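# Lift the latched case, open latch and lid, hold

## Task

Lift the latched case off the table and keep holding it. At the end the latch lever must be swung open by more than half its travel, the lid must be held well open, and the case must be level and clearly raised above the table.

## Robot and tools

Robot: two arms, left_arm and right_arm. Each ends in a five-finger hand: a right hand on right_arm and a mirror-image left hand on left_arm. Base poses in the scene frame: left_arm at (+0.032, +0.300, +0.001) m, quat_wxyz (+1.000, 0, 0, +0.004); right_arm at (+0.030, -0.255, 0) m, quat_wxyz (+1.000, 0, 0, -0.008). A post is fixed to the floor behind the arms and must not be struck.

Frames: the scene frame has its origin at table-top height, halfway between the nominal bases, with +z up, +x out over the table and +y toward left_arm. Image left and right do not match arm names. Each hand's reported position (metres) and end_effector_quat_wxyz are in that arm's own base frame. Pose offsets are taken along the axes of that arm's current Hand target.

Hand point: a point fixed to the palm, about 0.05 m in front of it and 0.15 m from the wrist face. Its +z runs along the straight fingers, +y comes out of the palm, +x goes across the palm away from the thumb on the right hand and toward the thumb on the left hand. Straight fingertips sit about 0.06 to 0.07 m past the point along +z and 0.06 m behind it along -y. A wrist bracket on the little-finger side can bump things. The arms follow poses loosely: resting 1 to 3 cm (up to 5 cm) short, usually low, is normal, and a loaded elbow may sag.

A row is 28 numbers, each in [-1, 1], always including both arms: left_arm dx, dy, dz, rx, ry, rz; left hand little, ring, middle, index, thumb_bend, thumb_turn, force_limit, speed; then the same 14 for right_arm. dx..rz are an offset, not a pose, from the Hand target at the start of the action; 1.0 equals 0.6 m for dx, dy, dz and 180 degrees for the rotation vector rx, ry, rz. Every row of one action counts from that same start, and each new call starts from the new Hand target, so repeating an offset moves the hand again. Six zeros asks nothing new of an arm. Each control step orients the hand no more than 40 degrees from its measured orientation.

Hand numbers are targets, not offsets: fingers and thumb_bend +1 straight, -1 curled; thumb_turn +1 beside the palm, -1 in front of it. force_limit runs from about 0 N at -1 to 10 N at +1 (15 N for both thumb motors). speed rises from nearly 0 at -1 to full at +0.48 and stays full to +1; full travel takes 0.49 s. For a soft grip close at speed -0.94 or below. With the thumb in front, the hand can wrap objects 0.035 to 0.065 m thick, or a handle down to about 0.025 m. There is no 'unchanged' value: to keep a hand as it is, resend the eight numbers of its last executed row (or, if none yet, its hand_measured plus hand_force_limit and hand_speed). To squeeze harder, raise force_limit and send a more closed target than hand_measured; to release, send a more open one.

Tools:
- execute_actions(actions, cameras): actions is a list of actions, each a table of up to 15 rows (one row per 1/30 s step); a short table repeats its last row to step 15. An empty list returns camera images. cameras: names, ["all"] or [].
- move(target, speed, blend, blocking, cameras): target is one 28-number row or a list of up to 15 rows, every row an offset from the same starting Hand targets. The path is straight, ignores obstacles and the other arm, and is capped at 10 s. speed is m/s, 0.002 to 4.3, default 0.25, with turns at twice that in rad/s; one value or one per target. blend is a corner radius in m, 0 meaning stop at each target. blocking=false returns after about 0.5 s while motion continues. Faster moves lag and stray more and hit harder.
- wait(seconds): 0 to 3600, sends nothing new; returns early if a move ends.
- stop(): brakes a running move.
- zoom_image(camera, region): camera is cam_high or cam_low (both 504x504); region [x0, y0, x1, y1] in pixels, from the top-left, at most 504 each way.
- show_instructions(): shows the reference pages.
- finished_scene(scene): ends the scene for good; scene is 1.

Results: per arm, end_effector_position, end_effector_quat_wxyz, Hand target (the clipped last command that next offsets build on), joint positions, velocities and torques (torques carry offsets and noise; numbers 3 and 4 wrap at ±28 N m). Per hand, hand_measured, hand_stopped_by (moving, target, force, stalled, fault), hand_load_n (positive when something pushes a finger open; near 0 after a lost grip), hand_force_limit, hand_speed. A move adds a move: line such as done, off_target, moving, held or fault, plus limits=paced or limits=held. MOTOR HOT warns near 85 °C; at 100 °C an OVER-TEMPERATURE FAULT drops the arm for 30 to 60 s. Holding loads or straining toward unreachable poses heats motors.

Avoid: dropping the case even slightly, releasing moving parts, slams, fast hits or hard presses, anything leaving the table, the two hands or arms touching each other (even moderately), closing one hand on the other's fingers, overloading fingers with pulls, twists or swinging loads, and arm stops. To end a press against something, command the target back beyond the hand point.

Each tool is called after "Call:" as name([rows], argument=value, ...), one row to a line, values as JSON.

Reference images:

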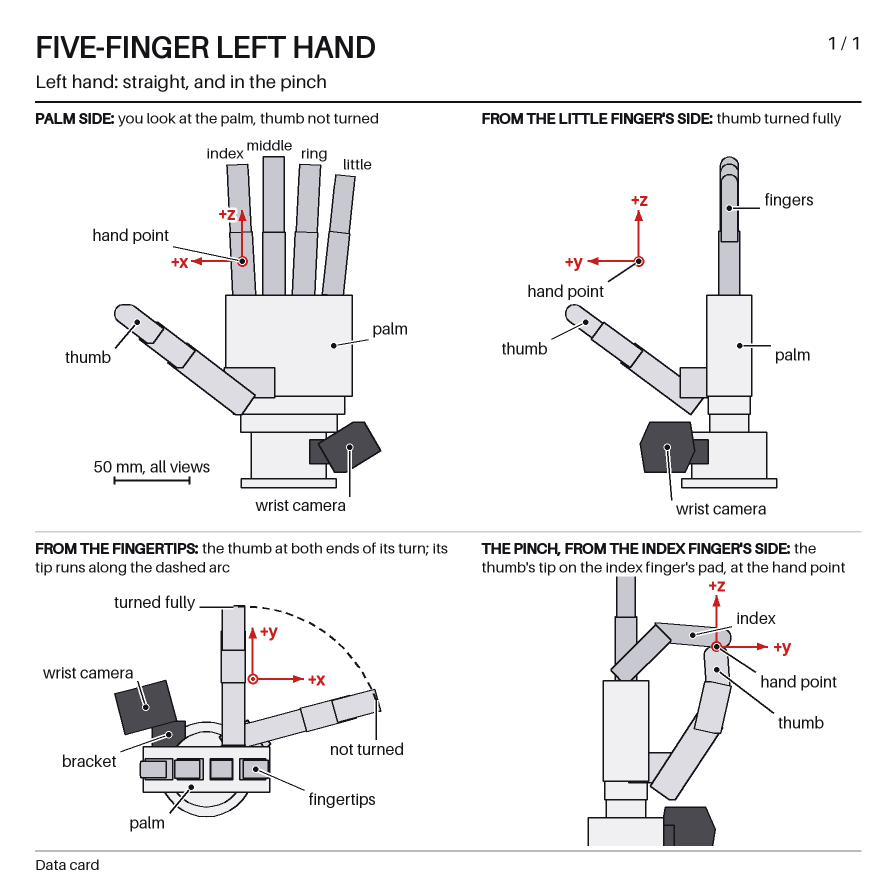

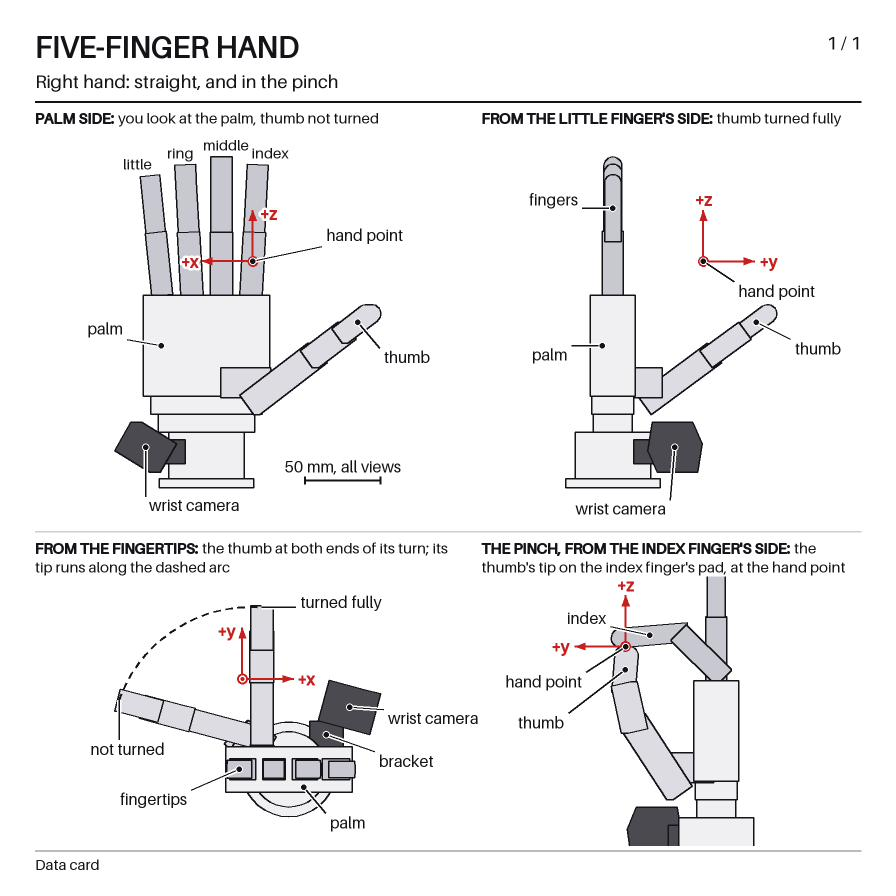

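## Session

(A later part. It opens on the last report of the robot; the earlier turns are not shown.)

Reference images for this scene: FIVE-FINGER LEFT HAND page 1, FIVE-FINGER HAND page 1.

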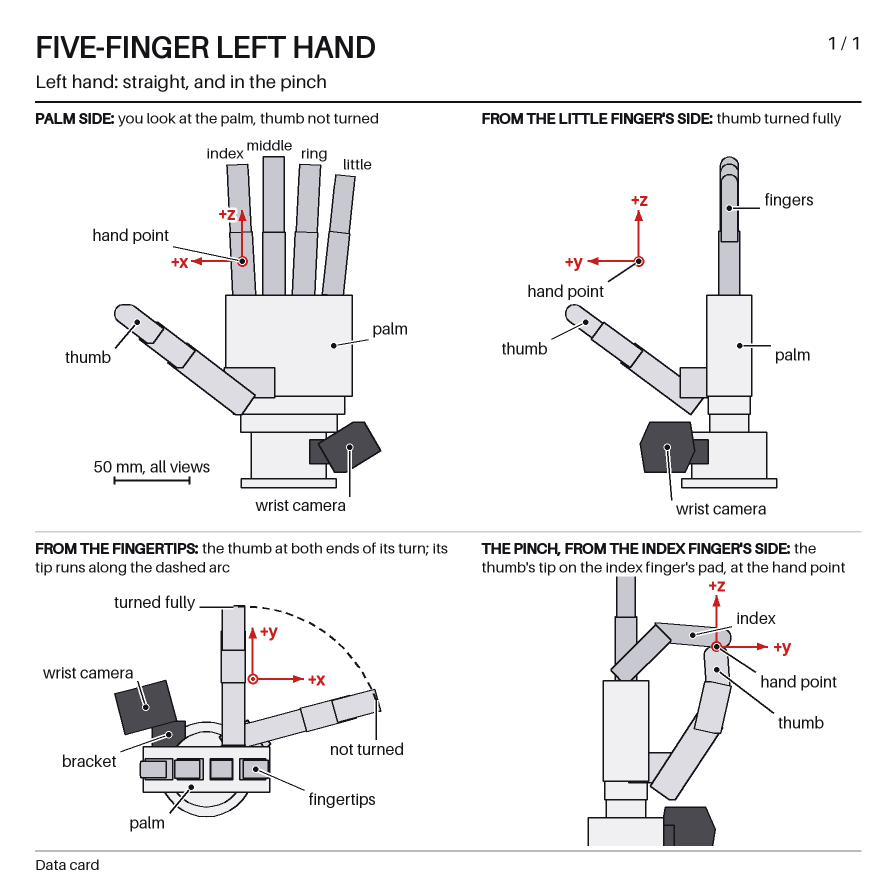

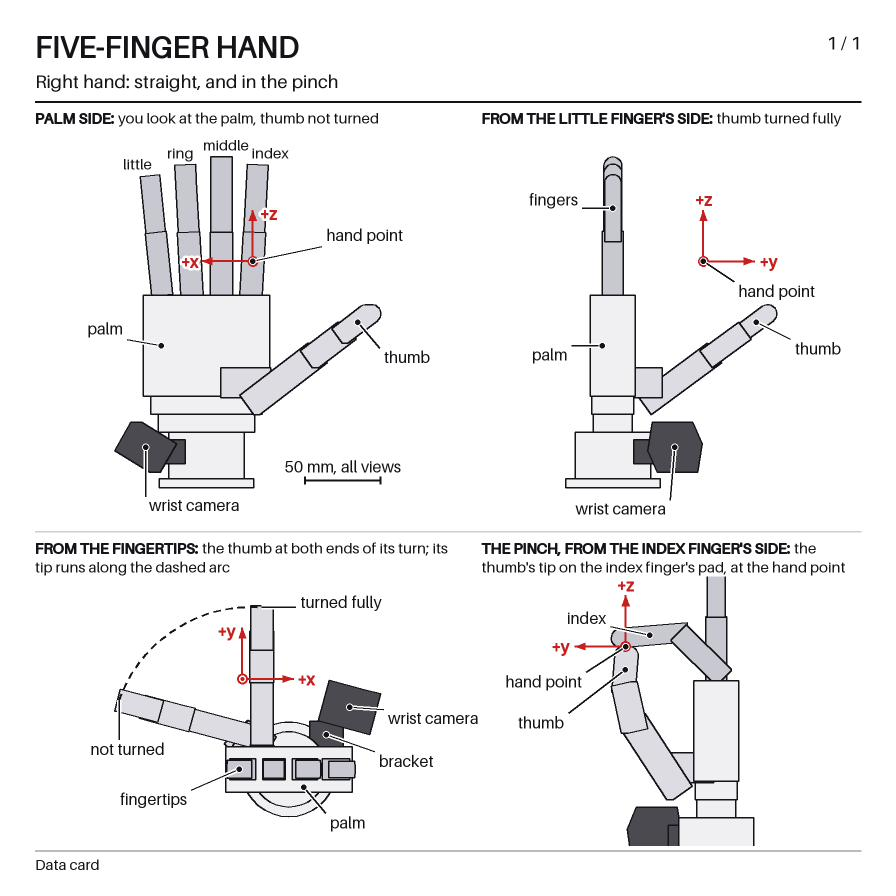

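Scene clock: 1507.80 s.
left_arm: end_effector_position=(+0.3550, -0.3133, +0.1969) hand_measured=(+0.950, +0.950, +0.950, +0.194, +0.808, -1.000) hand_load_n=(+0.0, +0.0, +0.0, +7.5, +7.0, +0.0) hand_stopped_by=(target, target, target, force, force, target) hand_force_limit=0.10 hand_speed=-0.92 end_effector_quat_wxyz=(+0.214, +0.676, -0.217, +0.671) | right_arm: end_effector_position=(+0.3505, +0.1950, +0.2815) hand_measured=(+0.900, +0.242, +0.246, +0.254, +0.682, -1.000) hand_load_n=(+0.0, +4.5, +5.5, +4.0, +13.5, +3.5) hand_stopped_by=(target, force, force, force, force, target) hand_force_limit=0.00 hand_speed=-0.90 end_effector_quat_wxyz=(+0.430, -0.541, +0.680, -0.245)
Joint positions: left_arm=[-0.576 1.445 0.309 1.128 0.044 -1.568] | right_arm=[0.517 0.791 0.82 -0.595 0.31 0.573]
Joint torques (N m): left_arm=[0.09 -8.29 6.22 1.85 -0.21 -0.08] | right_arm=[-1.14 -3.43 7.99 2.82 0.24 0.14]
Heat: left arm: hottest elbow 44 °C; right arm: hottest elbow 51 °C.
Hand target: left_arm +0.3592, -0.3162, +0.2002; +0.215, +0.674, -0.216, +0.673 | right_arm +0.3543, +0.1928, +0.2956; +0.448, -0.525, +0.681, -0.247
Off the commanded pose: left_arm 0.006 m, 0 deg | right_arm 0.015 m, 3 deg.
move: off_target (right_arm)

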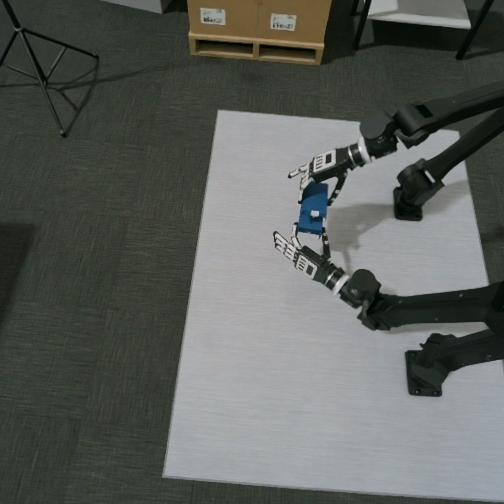

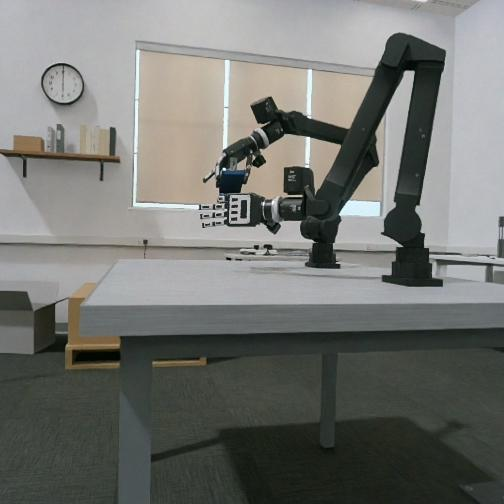

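Call:
move([
  [0,0,0,0,0,0,0.95,0.95,0.95,-0.3,-0.1,-1,0.1,-0.92,0.0397,-0.0113,-0.0102,0.0024,-0.0433,0.0713,0.9,-0.3,-0.3,-0.3,-0.3,-1,0.0,-0.9],
], speed=0.06, cameras=["all"])

Call:
zoom_image(camera="cam_high", region=[270, 160, 350, 240])

Call:
zoom_image(camera="cam_low", region=[195, 140, 275, 220])

Scene clock: 1515.17 s.
left_arm: end_effector_position=(+0.3521, -0.3161, +0.1969) hand_measured=(+0.950, +0.950, +0.950, +0.194, +0.808, -1.000) hand_load_n=(+0.0, +0.0, +0.0, +7.0, +5.5, +0.0) hand_stopped_by=(target, target, target, force, force, target) hand_force_limit=0.10 hand_speed=-0.92 end_effector_quat_wxyz=(+0.218, +0.674, -0.222, +0.670) | right_arm: end_effector_position=(+0.3468, +0.1730, +0.2838) hand_measured=(+0.900, +0.242, +0.246, +0.254, +0.684, -1.000) hand_load_n=(+0.0, +6.5, +5.5, +3.5, +13.5, +0.5) hand_stopped_by=(target, force, force, force, force, target) hand_force_limit=0.00 hand_speed=-0.90 end_effector_quat_wxyz=(+0.506, -0.478, +0.701, -0.156)
Joint positions: left_arm=[-0.582 1.445 0.309 1.128 0.051 -1.568] | right_arm=[0.308 0.686 0.696 -0.465 0.008 0.676]
Joint torques (N m): left_arm=[0.56 -8.29 6.2 1.87 -0.53 -0.08] | right_arm=[-1.49 -2.32 7.92 2.88 0.29 0.24]
Heat: left arm: hottest elbow 44 °C; right arm: hottest elbow 50 °C.
Hand target: left_arm +0.3592, -0.3161, +0.2002; +0.215, +0.674, -0.216, +0.673 | right_arm +0.3512, +0.1676, +0.2957; +0.520, -0.459, +0.702, -0.162
Off the commanded pose: left_arm 0.008 m, 1 deg | right_arm 0.014 m, 3 deg.
move: off_target (right_arm)

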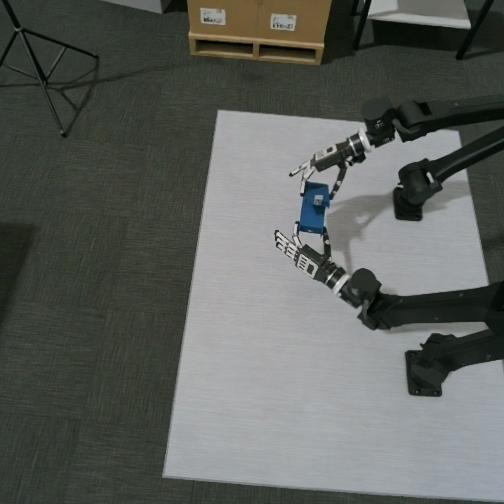

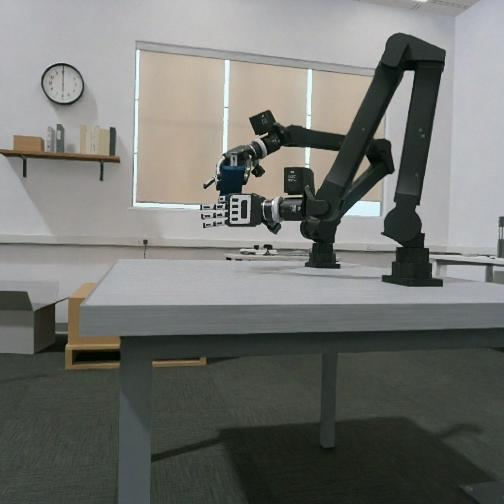

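Scaled by 6.300.

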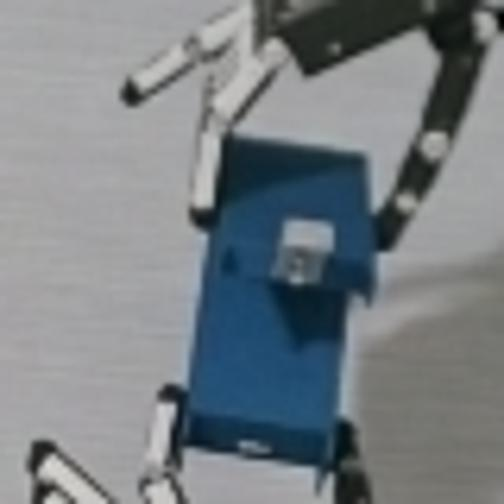

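Scaled by 6.300.

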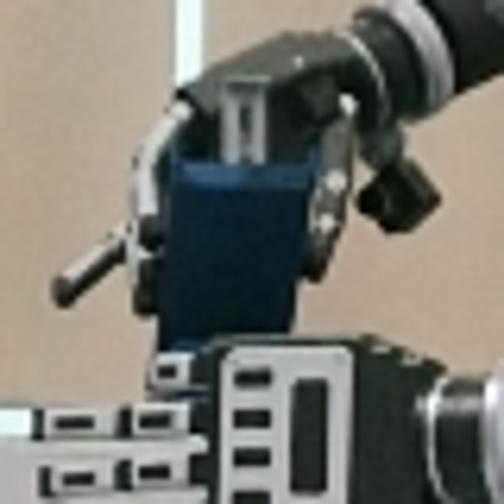

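Call:
move([
  [0,0,0,0,0,0,0.95,0.95,0.95,-0.3,-0.1,-1,0.1,-0.92,0.015,-0.0421,-0.0222,0.0024,-0.0433,0.0713,0.9,-0.3,-0.3,-0.3,-0.3,-1,0.0,-0.9],
], speed=0.06, cameras=["all"])

Call:
zoom_image(camera="cam_high", region=[270, 160, 350, 240])

Call:
zoom_image(camera="cam_low", region=[195, 140, 275, 220])

Scene clock: 1521.60 s.
left_arm: end_effector_position=(+0.3512, -0.3171, +0.1969) hand_measured=(+0.950, +0.950, +0.950, +0.194, +0.808, -1.000) hand_load_n=(+0.0, +0.0, +0.0, +8.5, +7.0, +0.0) hand_stopped_by=(target, target, target, force, force, target) hand_force_limit=0.10 hand_speed=-0.92 end_effector_quat_wxyz=(+0.220, +0.674, -0.223, +0.669) | right_arm: end_effector_position=(+0.3461, +0.1518, +0.2993) hand_measured=(+0.900, +0.242, +0.246, +0.254, +0.684, -1.000) hand_load_n=(+0.0, +6.0, +5.5, +3.5, +14.0, +0.5) hand_stopped_by=(target, force, force, force, force, target) hand_force_limit=0.00 hand_speed=-0.90 end_effector_quat_wxyz=(+0.567, -0.404, +0.715, -0.062)
Joint positions: left_arm=[-0.585 1.445 0.309 1.128 0.052 -1.568] | right_arm=[0.098 0.64 0.62 -0.353 -0.288 0.837]
Joint torques (N m): left_arm=[0.85 -8.29 6.22 1.85 -0.56 -0.08] | right_arm=[-1.85 -1.9 8.16 3.1 0.31 0.21]
Heat: left arm: hottest elbow 44 °C; right arm: hottest elbow 49 °C.
Hand target: left_arm +0.3593, -0.3161, +0.2002; +0.215, +0.674, -0.216, +0.673 | right_arm +0.3512, +0.1436, +0.3136; +0.583, -0.386, +0.712, -0.074
Off the commanded pose: left_arm 0.009 m, 1 deg | right_arm 0.017 m, 3 deg.
move: off_target (right_arm)

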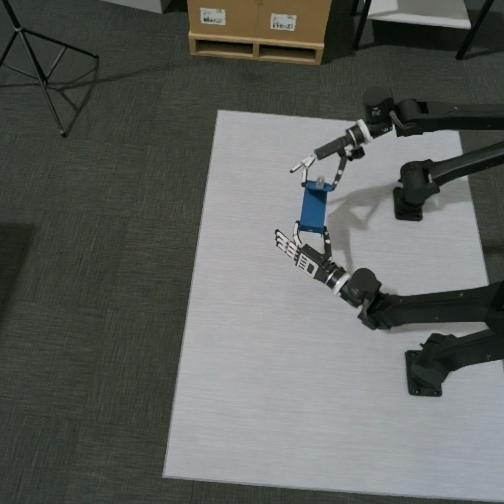

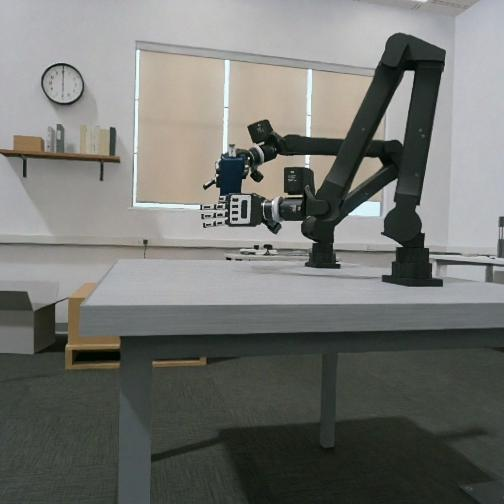

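Scaled by 6.300.

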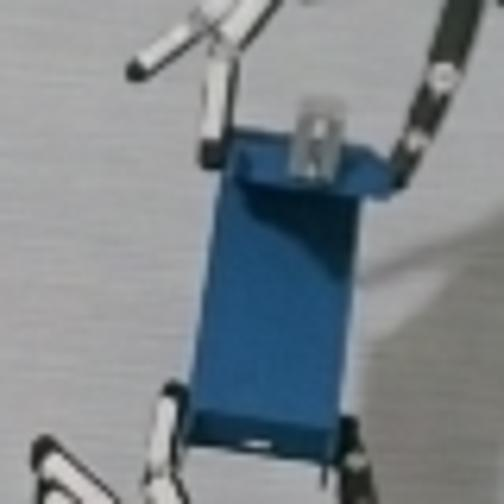

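Scaled by 6.300.

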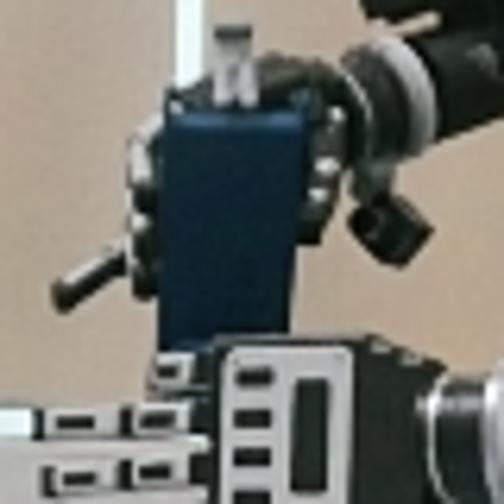

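Call:
move([
  [0,0,0,0,0,0,0.95,0.95,0.95,-0.3,-0.1,-1,0.1,-0.92,0.0193,-0.0388,-0.0215,0.0024,-0.0433,0.0713,0.9,-0.3,-0.3,-0.3,-0.3,-1,0.0,-0.9],
], speed=0.06, cameras=["all"])

Call:
zoom_image(camera="cam_high", region=[270, 160, 350, 240])

Call:
zoom_image(camera="cam_low", region=[195, 140, 275, 220])

Scene clock: 1529.10 s.
left_arm: end_effector_position=(+0.3501, -0.3182, +0.1969) hand_measured=(+0.950, +0.950, +0.950, +0.194, +0.808, -1.000) hand_load_n=(+0.0, +0.0, +0.0, +9.0, +7.0, +1.5) hand_stopped_by=(target, target, target, force, force, target) hand_force_limit=0.10 hand_speed=-0.92 end_effector_quat_wxyz=(+0.221, +0.673, -0.224, +0.669) | right_arm: end_effector_position=(+0.3448, +0.1262, +0.3073) hand_measured=(+0.900, +0.242, +0.246, +0.254, +0.684, -1.000) hand_load_n=(+0.0, +6.0, +5.5, +3.0, +13.5, +0.5) hand_stopped_by=(target, force, force, force, force, target) hand_force_limit=0.00 hand_speed=-0.90 end_effector_quat_wxyz=(+0.620, -0.323, +0.714, +0.030)
Joint positions: left_arm=[-0.587 1.445 0.309 1.128 0.053 -1.568] | right_arm=[-0.098 0.631 0.517 -0.158 -0.555 1.049]
Joint torques (N m): left_arm=[0.97 -8.29 6.22 1.85 -0.61 -0.08] | right_arm=[-2.14 -1.44 8.24 3.21 0.37 0.25]
Heat: left arm: hottest elbow 43 °C; right arm: hottest elbow 49 °C.
Hand target: left_arm +0.3592, -0.3161, +0.2002; +0.215, +0.674, -0.216, +0.673 | right_arm +0.3503, +0.1156, +0.3218; +0.636, -0.306, +0.709, +0.015
Off the commanded pose: left_arm 0.010 m, 1 deg | right_arm 0.019 m, 3 deg.
move: off_target (right_arm)

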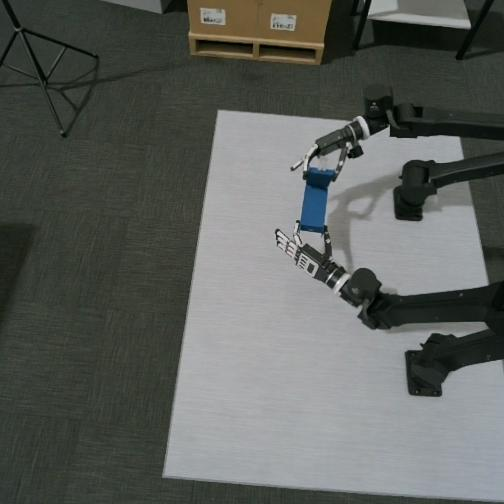

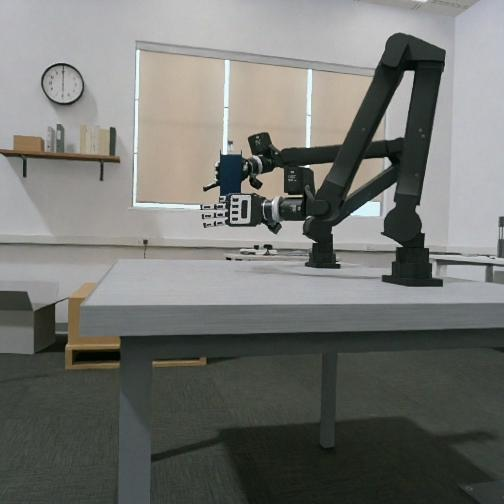

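Scaled by 6.300.

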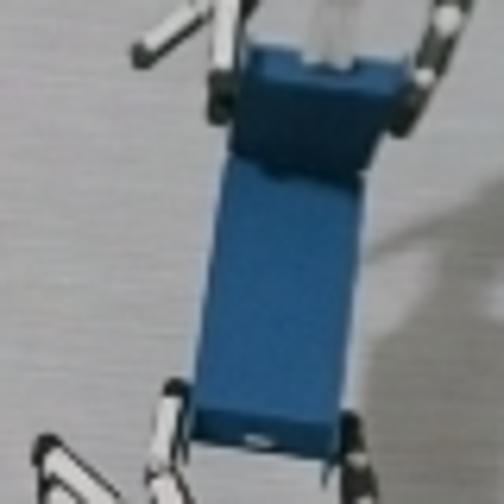

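Scaled by 6.300.

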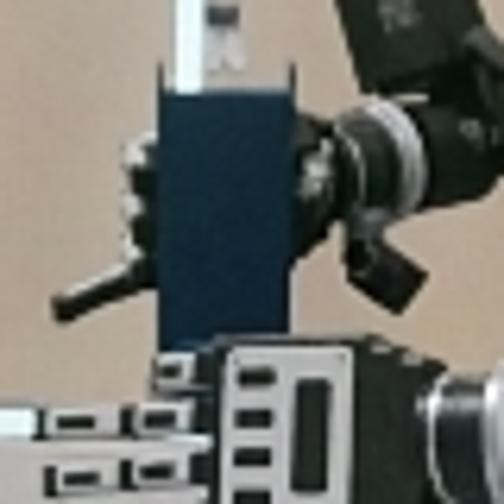

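Call:
move([
  [0,0,0,0,0,0,0.95,0.95,0.95,-0.3,-0.1,-1,0.1,-0.92,0.0245,-0.037,-0.0195,0.0025,-0.0451,0.0741,0.9,-0.3,-0.3,-0.3,-0.3,-1,0.0,-0.9],
], speed=0.06, cameras=["all"])

Call:
zoom_image(camera="cam_high", region=[270, 150, 350, 240])

Call:
zoom_image(camera="cam_low", region=[195, 140, 275, 220])

Scene clock: 1535.27 s.
left_arm: end_effector_position=(+0.3498, -0.3186, +0.1969) hand_measured=(+0.950, +0.950, +0.950, +0.194, +0.808, -1.000) hand_load_n=(+0.0, +0.0, +0.5, +9.0, +7.0, +2.0) hand_stopped_by=(target, target, target, force, force, target) hand_force_limit=0.10 hand_speed=-0.92 end_effector_quat_wxyz=(+0.221, +0.673, -0.224, +0.669) | right_arm: end_effector_position=(+0.3430, +0.0994, +0.3073) hand_measured=(+0.900, +0.242, +0.246, +0.254, +0.684, -1.000) hand_load_n=(+0.0, +5.0, +5.5, +3.5, +13.5, +0.5) hand_stopped_by=(target, force, force, force, force, target) hand_force_limit=0.00 hand_speed=-0.90 end_effector_quat_wxyz=(+0.667, -0.236, +0.696, +0.121)
Joint positions: left_arm=[-0.588 1.445 0.309 1.128 0.053 -1.568] | right_arm=[-0.245 0.682 0.384 0.189 -0.748 1.349]
Joint torques (N m): left_arm=[1.08 -8.29 6.2 1.85 -0.62 -0.08] | right_arm=[-2.32 -0.56 8.03 3.15 0.53 0.32]
Heat: left arm: hottest elbow 43 °C; right arm: hottest elbow 48 °C.
Hand target: left_arm +0.3592, -0.3162, +0.2002; +0.215, +0.674, -0.216, +0.673 | right_arm +0.3499, +0.0868, +0.3187; +0.679, -0.217, +0.693, +0.108
Off the commanded pose: left_arm 0.010 m, 1 deg | right_arm 0.018 m, 3 deg.
move: off_target (right_arm)

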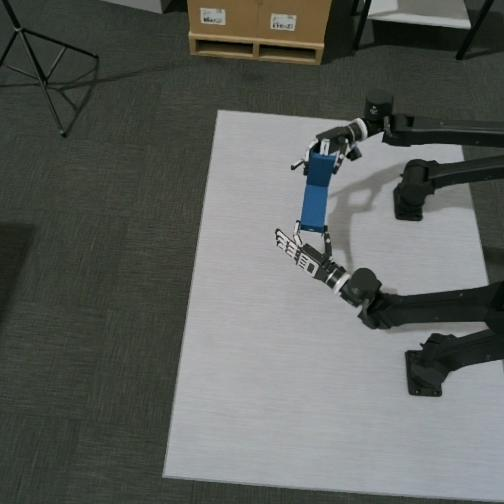

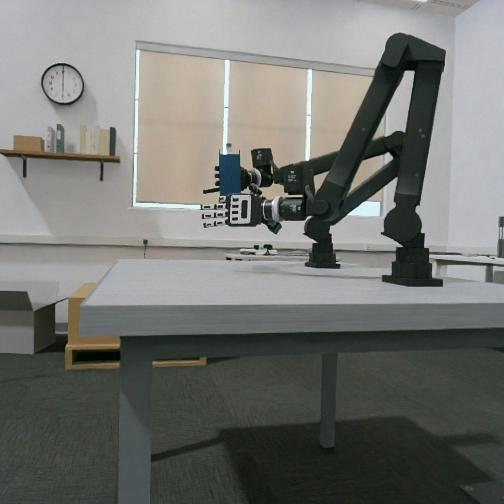

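Scaled by 5.600.

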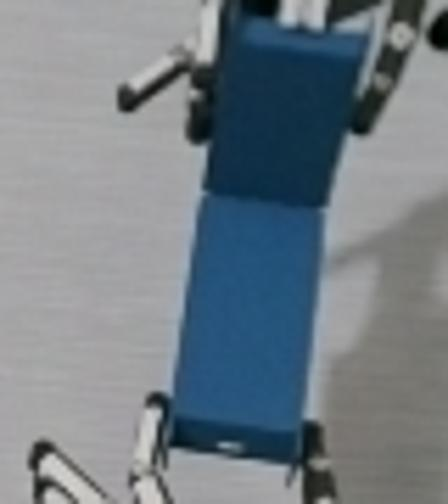

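Scaled by 6.300.

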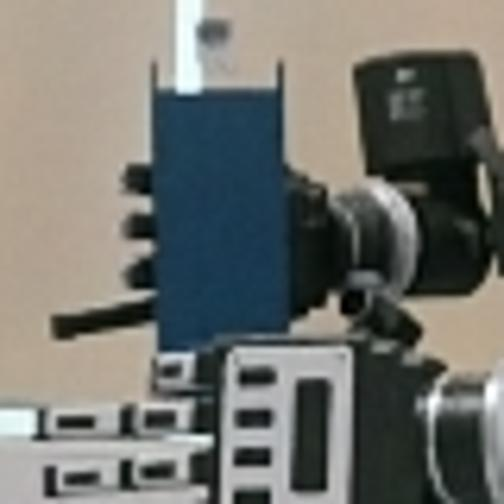

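Call:
wait(seconds=1, cameras=["all"])

Call:
zoom_image(camera="cam_high", region=[280, 165, 350, 245])

Call:
zoom_image(camera="cam_low", region=[200, 180, 250, 230])

Scene clock: 1542.33 s.
left_arm: end_effector_position=(+0.3498, -0.3186, +0.1969) hand_measured=(+0.950, +0.950, +0.950, +0.194, +0.808, -1.000) hand_load_n=(+0.0, +0.0, +0.0, +9.0, +7.0, +2.0) hand_stopped_by=(target, target, target, force, force, target) hand_force_limit=0.10 hand_speed=-0.92 end_effector_quat_wxyz=(+0.221, +0.673, -0.224, +0.669) | right_arm: end_effector_position=(+0.3430, +0.0994, +0.3074) hand_measured=(+0.900, +0.242, +0.246, +0.254, +0.684, -1.000) hand_load_n=(+0.0, +5.5, +5.5, +3.5, +13.5, +0.5) hand_stopped_by=(target, force, force, force, force, target) hand_force_limit=0.00 hand_speed=-0.90 end_effector_quat_wxyz=(+0.667, -0.236, +0.696, +0.121)
Joint positions: left_arm=[-0.588 1.445 0.309 1.128 0.053 -1.568] | right_arm=[-0.245 0.682 0.384 0.189 -0.748 1.349]
Joint torques (N m): left_arm=[1.08 -8.29 6.2 1.85 -0.62 -0.08] | right_arm=[-2.37 -0.56 8.03 3.14 0.53 0.32]
Heat: left arm: hottest elbow 43 °C; right arm: hottest elbow 48 °C.
Hand target: left_arm +0.3592, -0.3162, +0.2002; +0.215, +0.674, -0.216, +0.673 | right_arm +0.3499, +0.0868, +0.3188; +0.679, -0.218, +0.693, +0.108
Off the commanded pose: left_arm 0.010 m, 1 deg | right_arm 0.018 m, 3 deg.
wait: 1.00 s; at rest from the start

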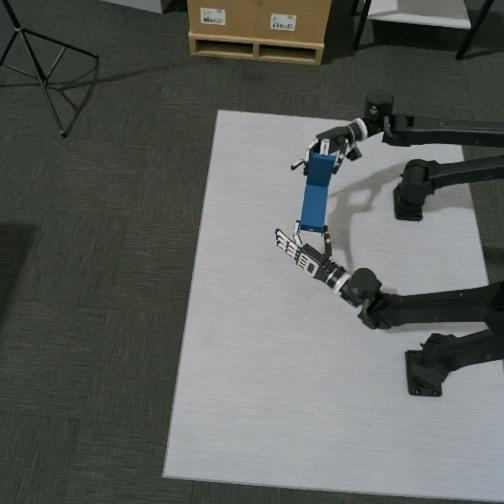

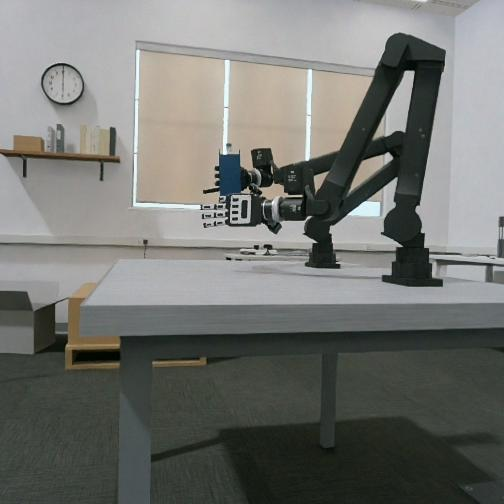

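Scaled by 6.300.

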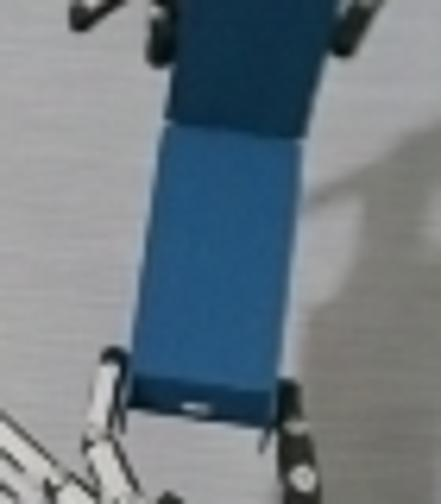

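Scaled by 10.080.

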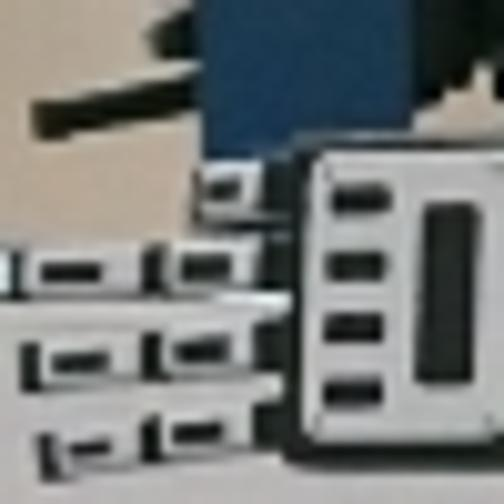

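Call:
zoom_image(camera="cam_low", region=[214, 192, 238, 216])

Scaled by 21.000.

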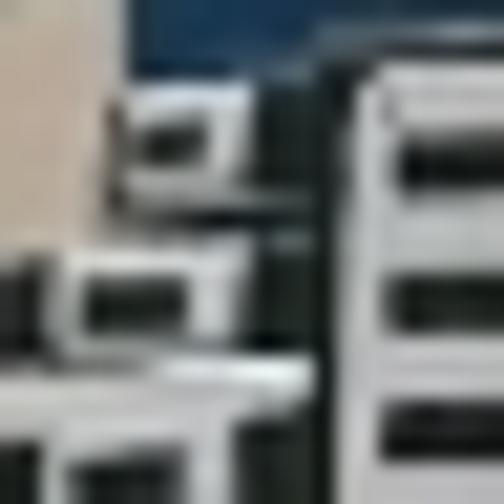

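Call:
finished_scene()

The scene is finished: the task was done.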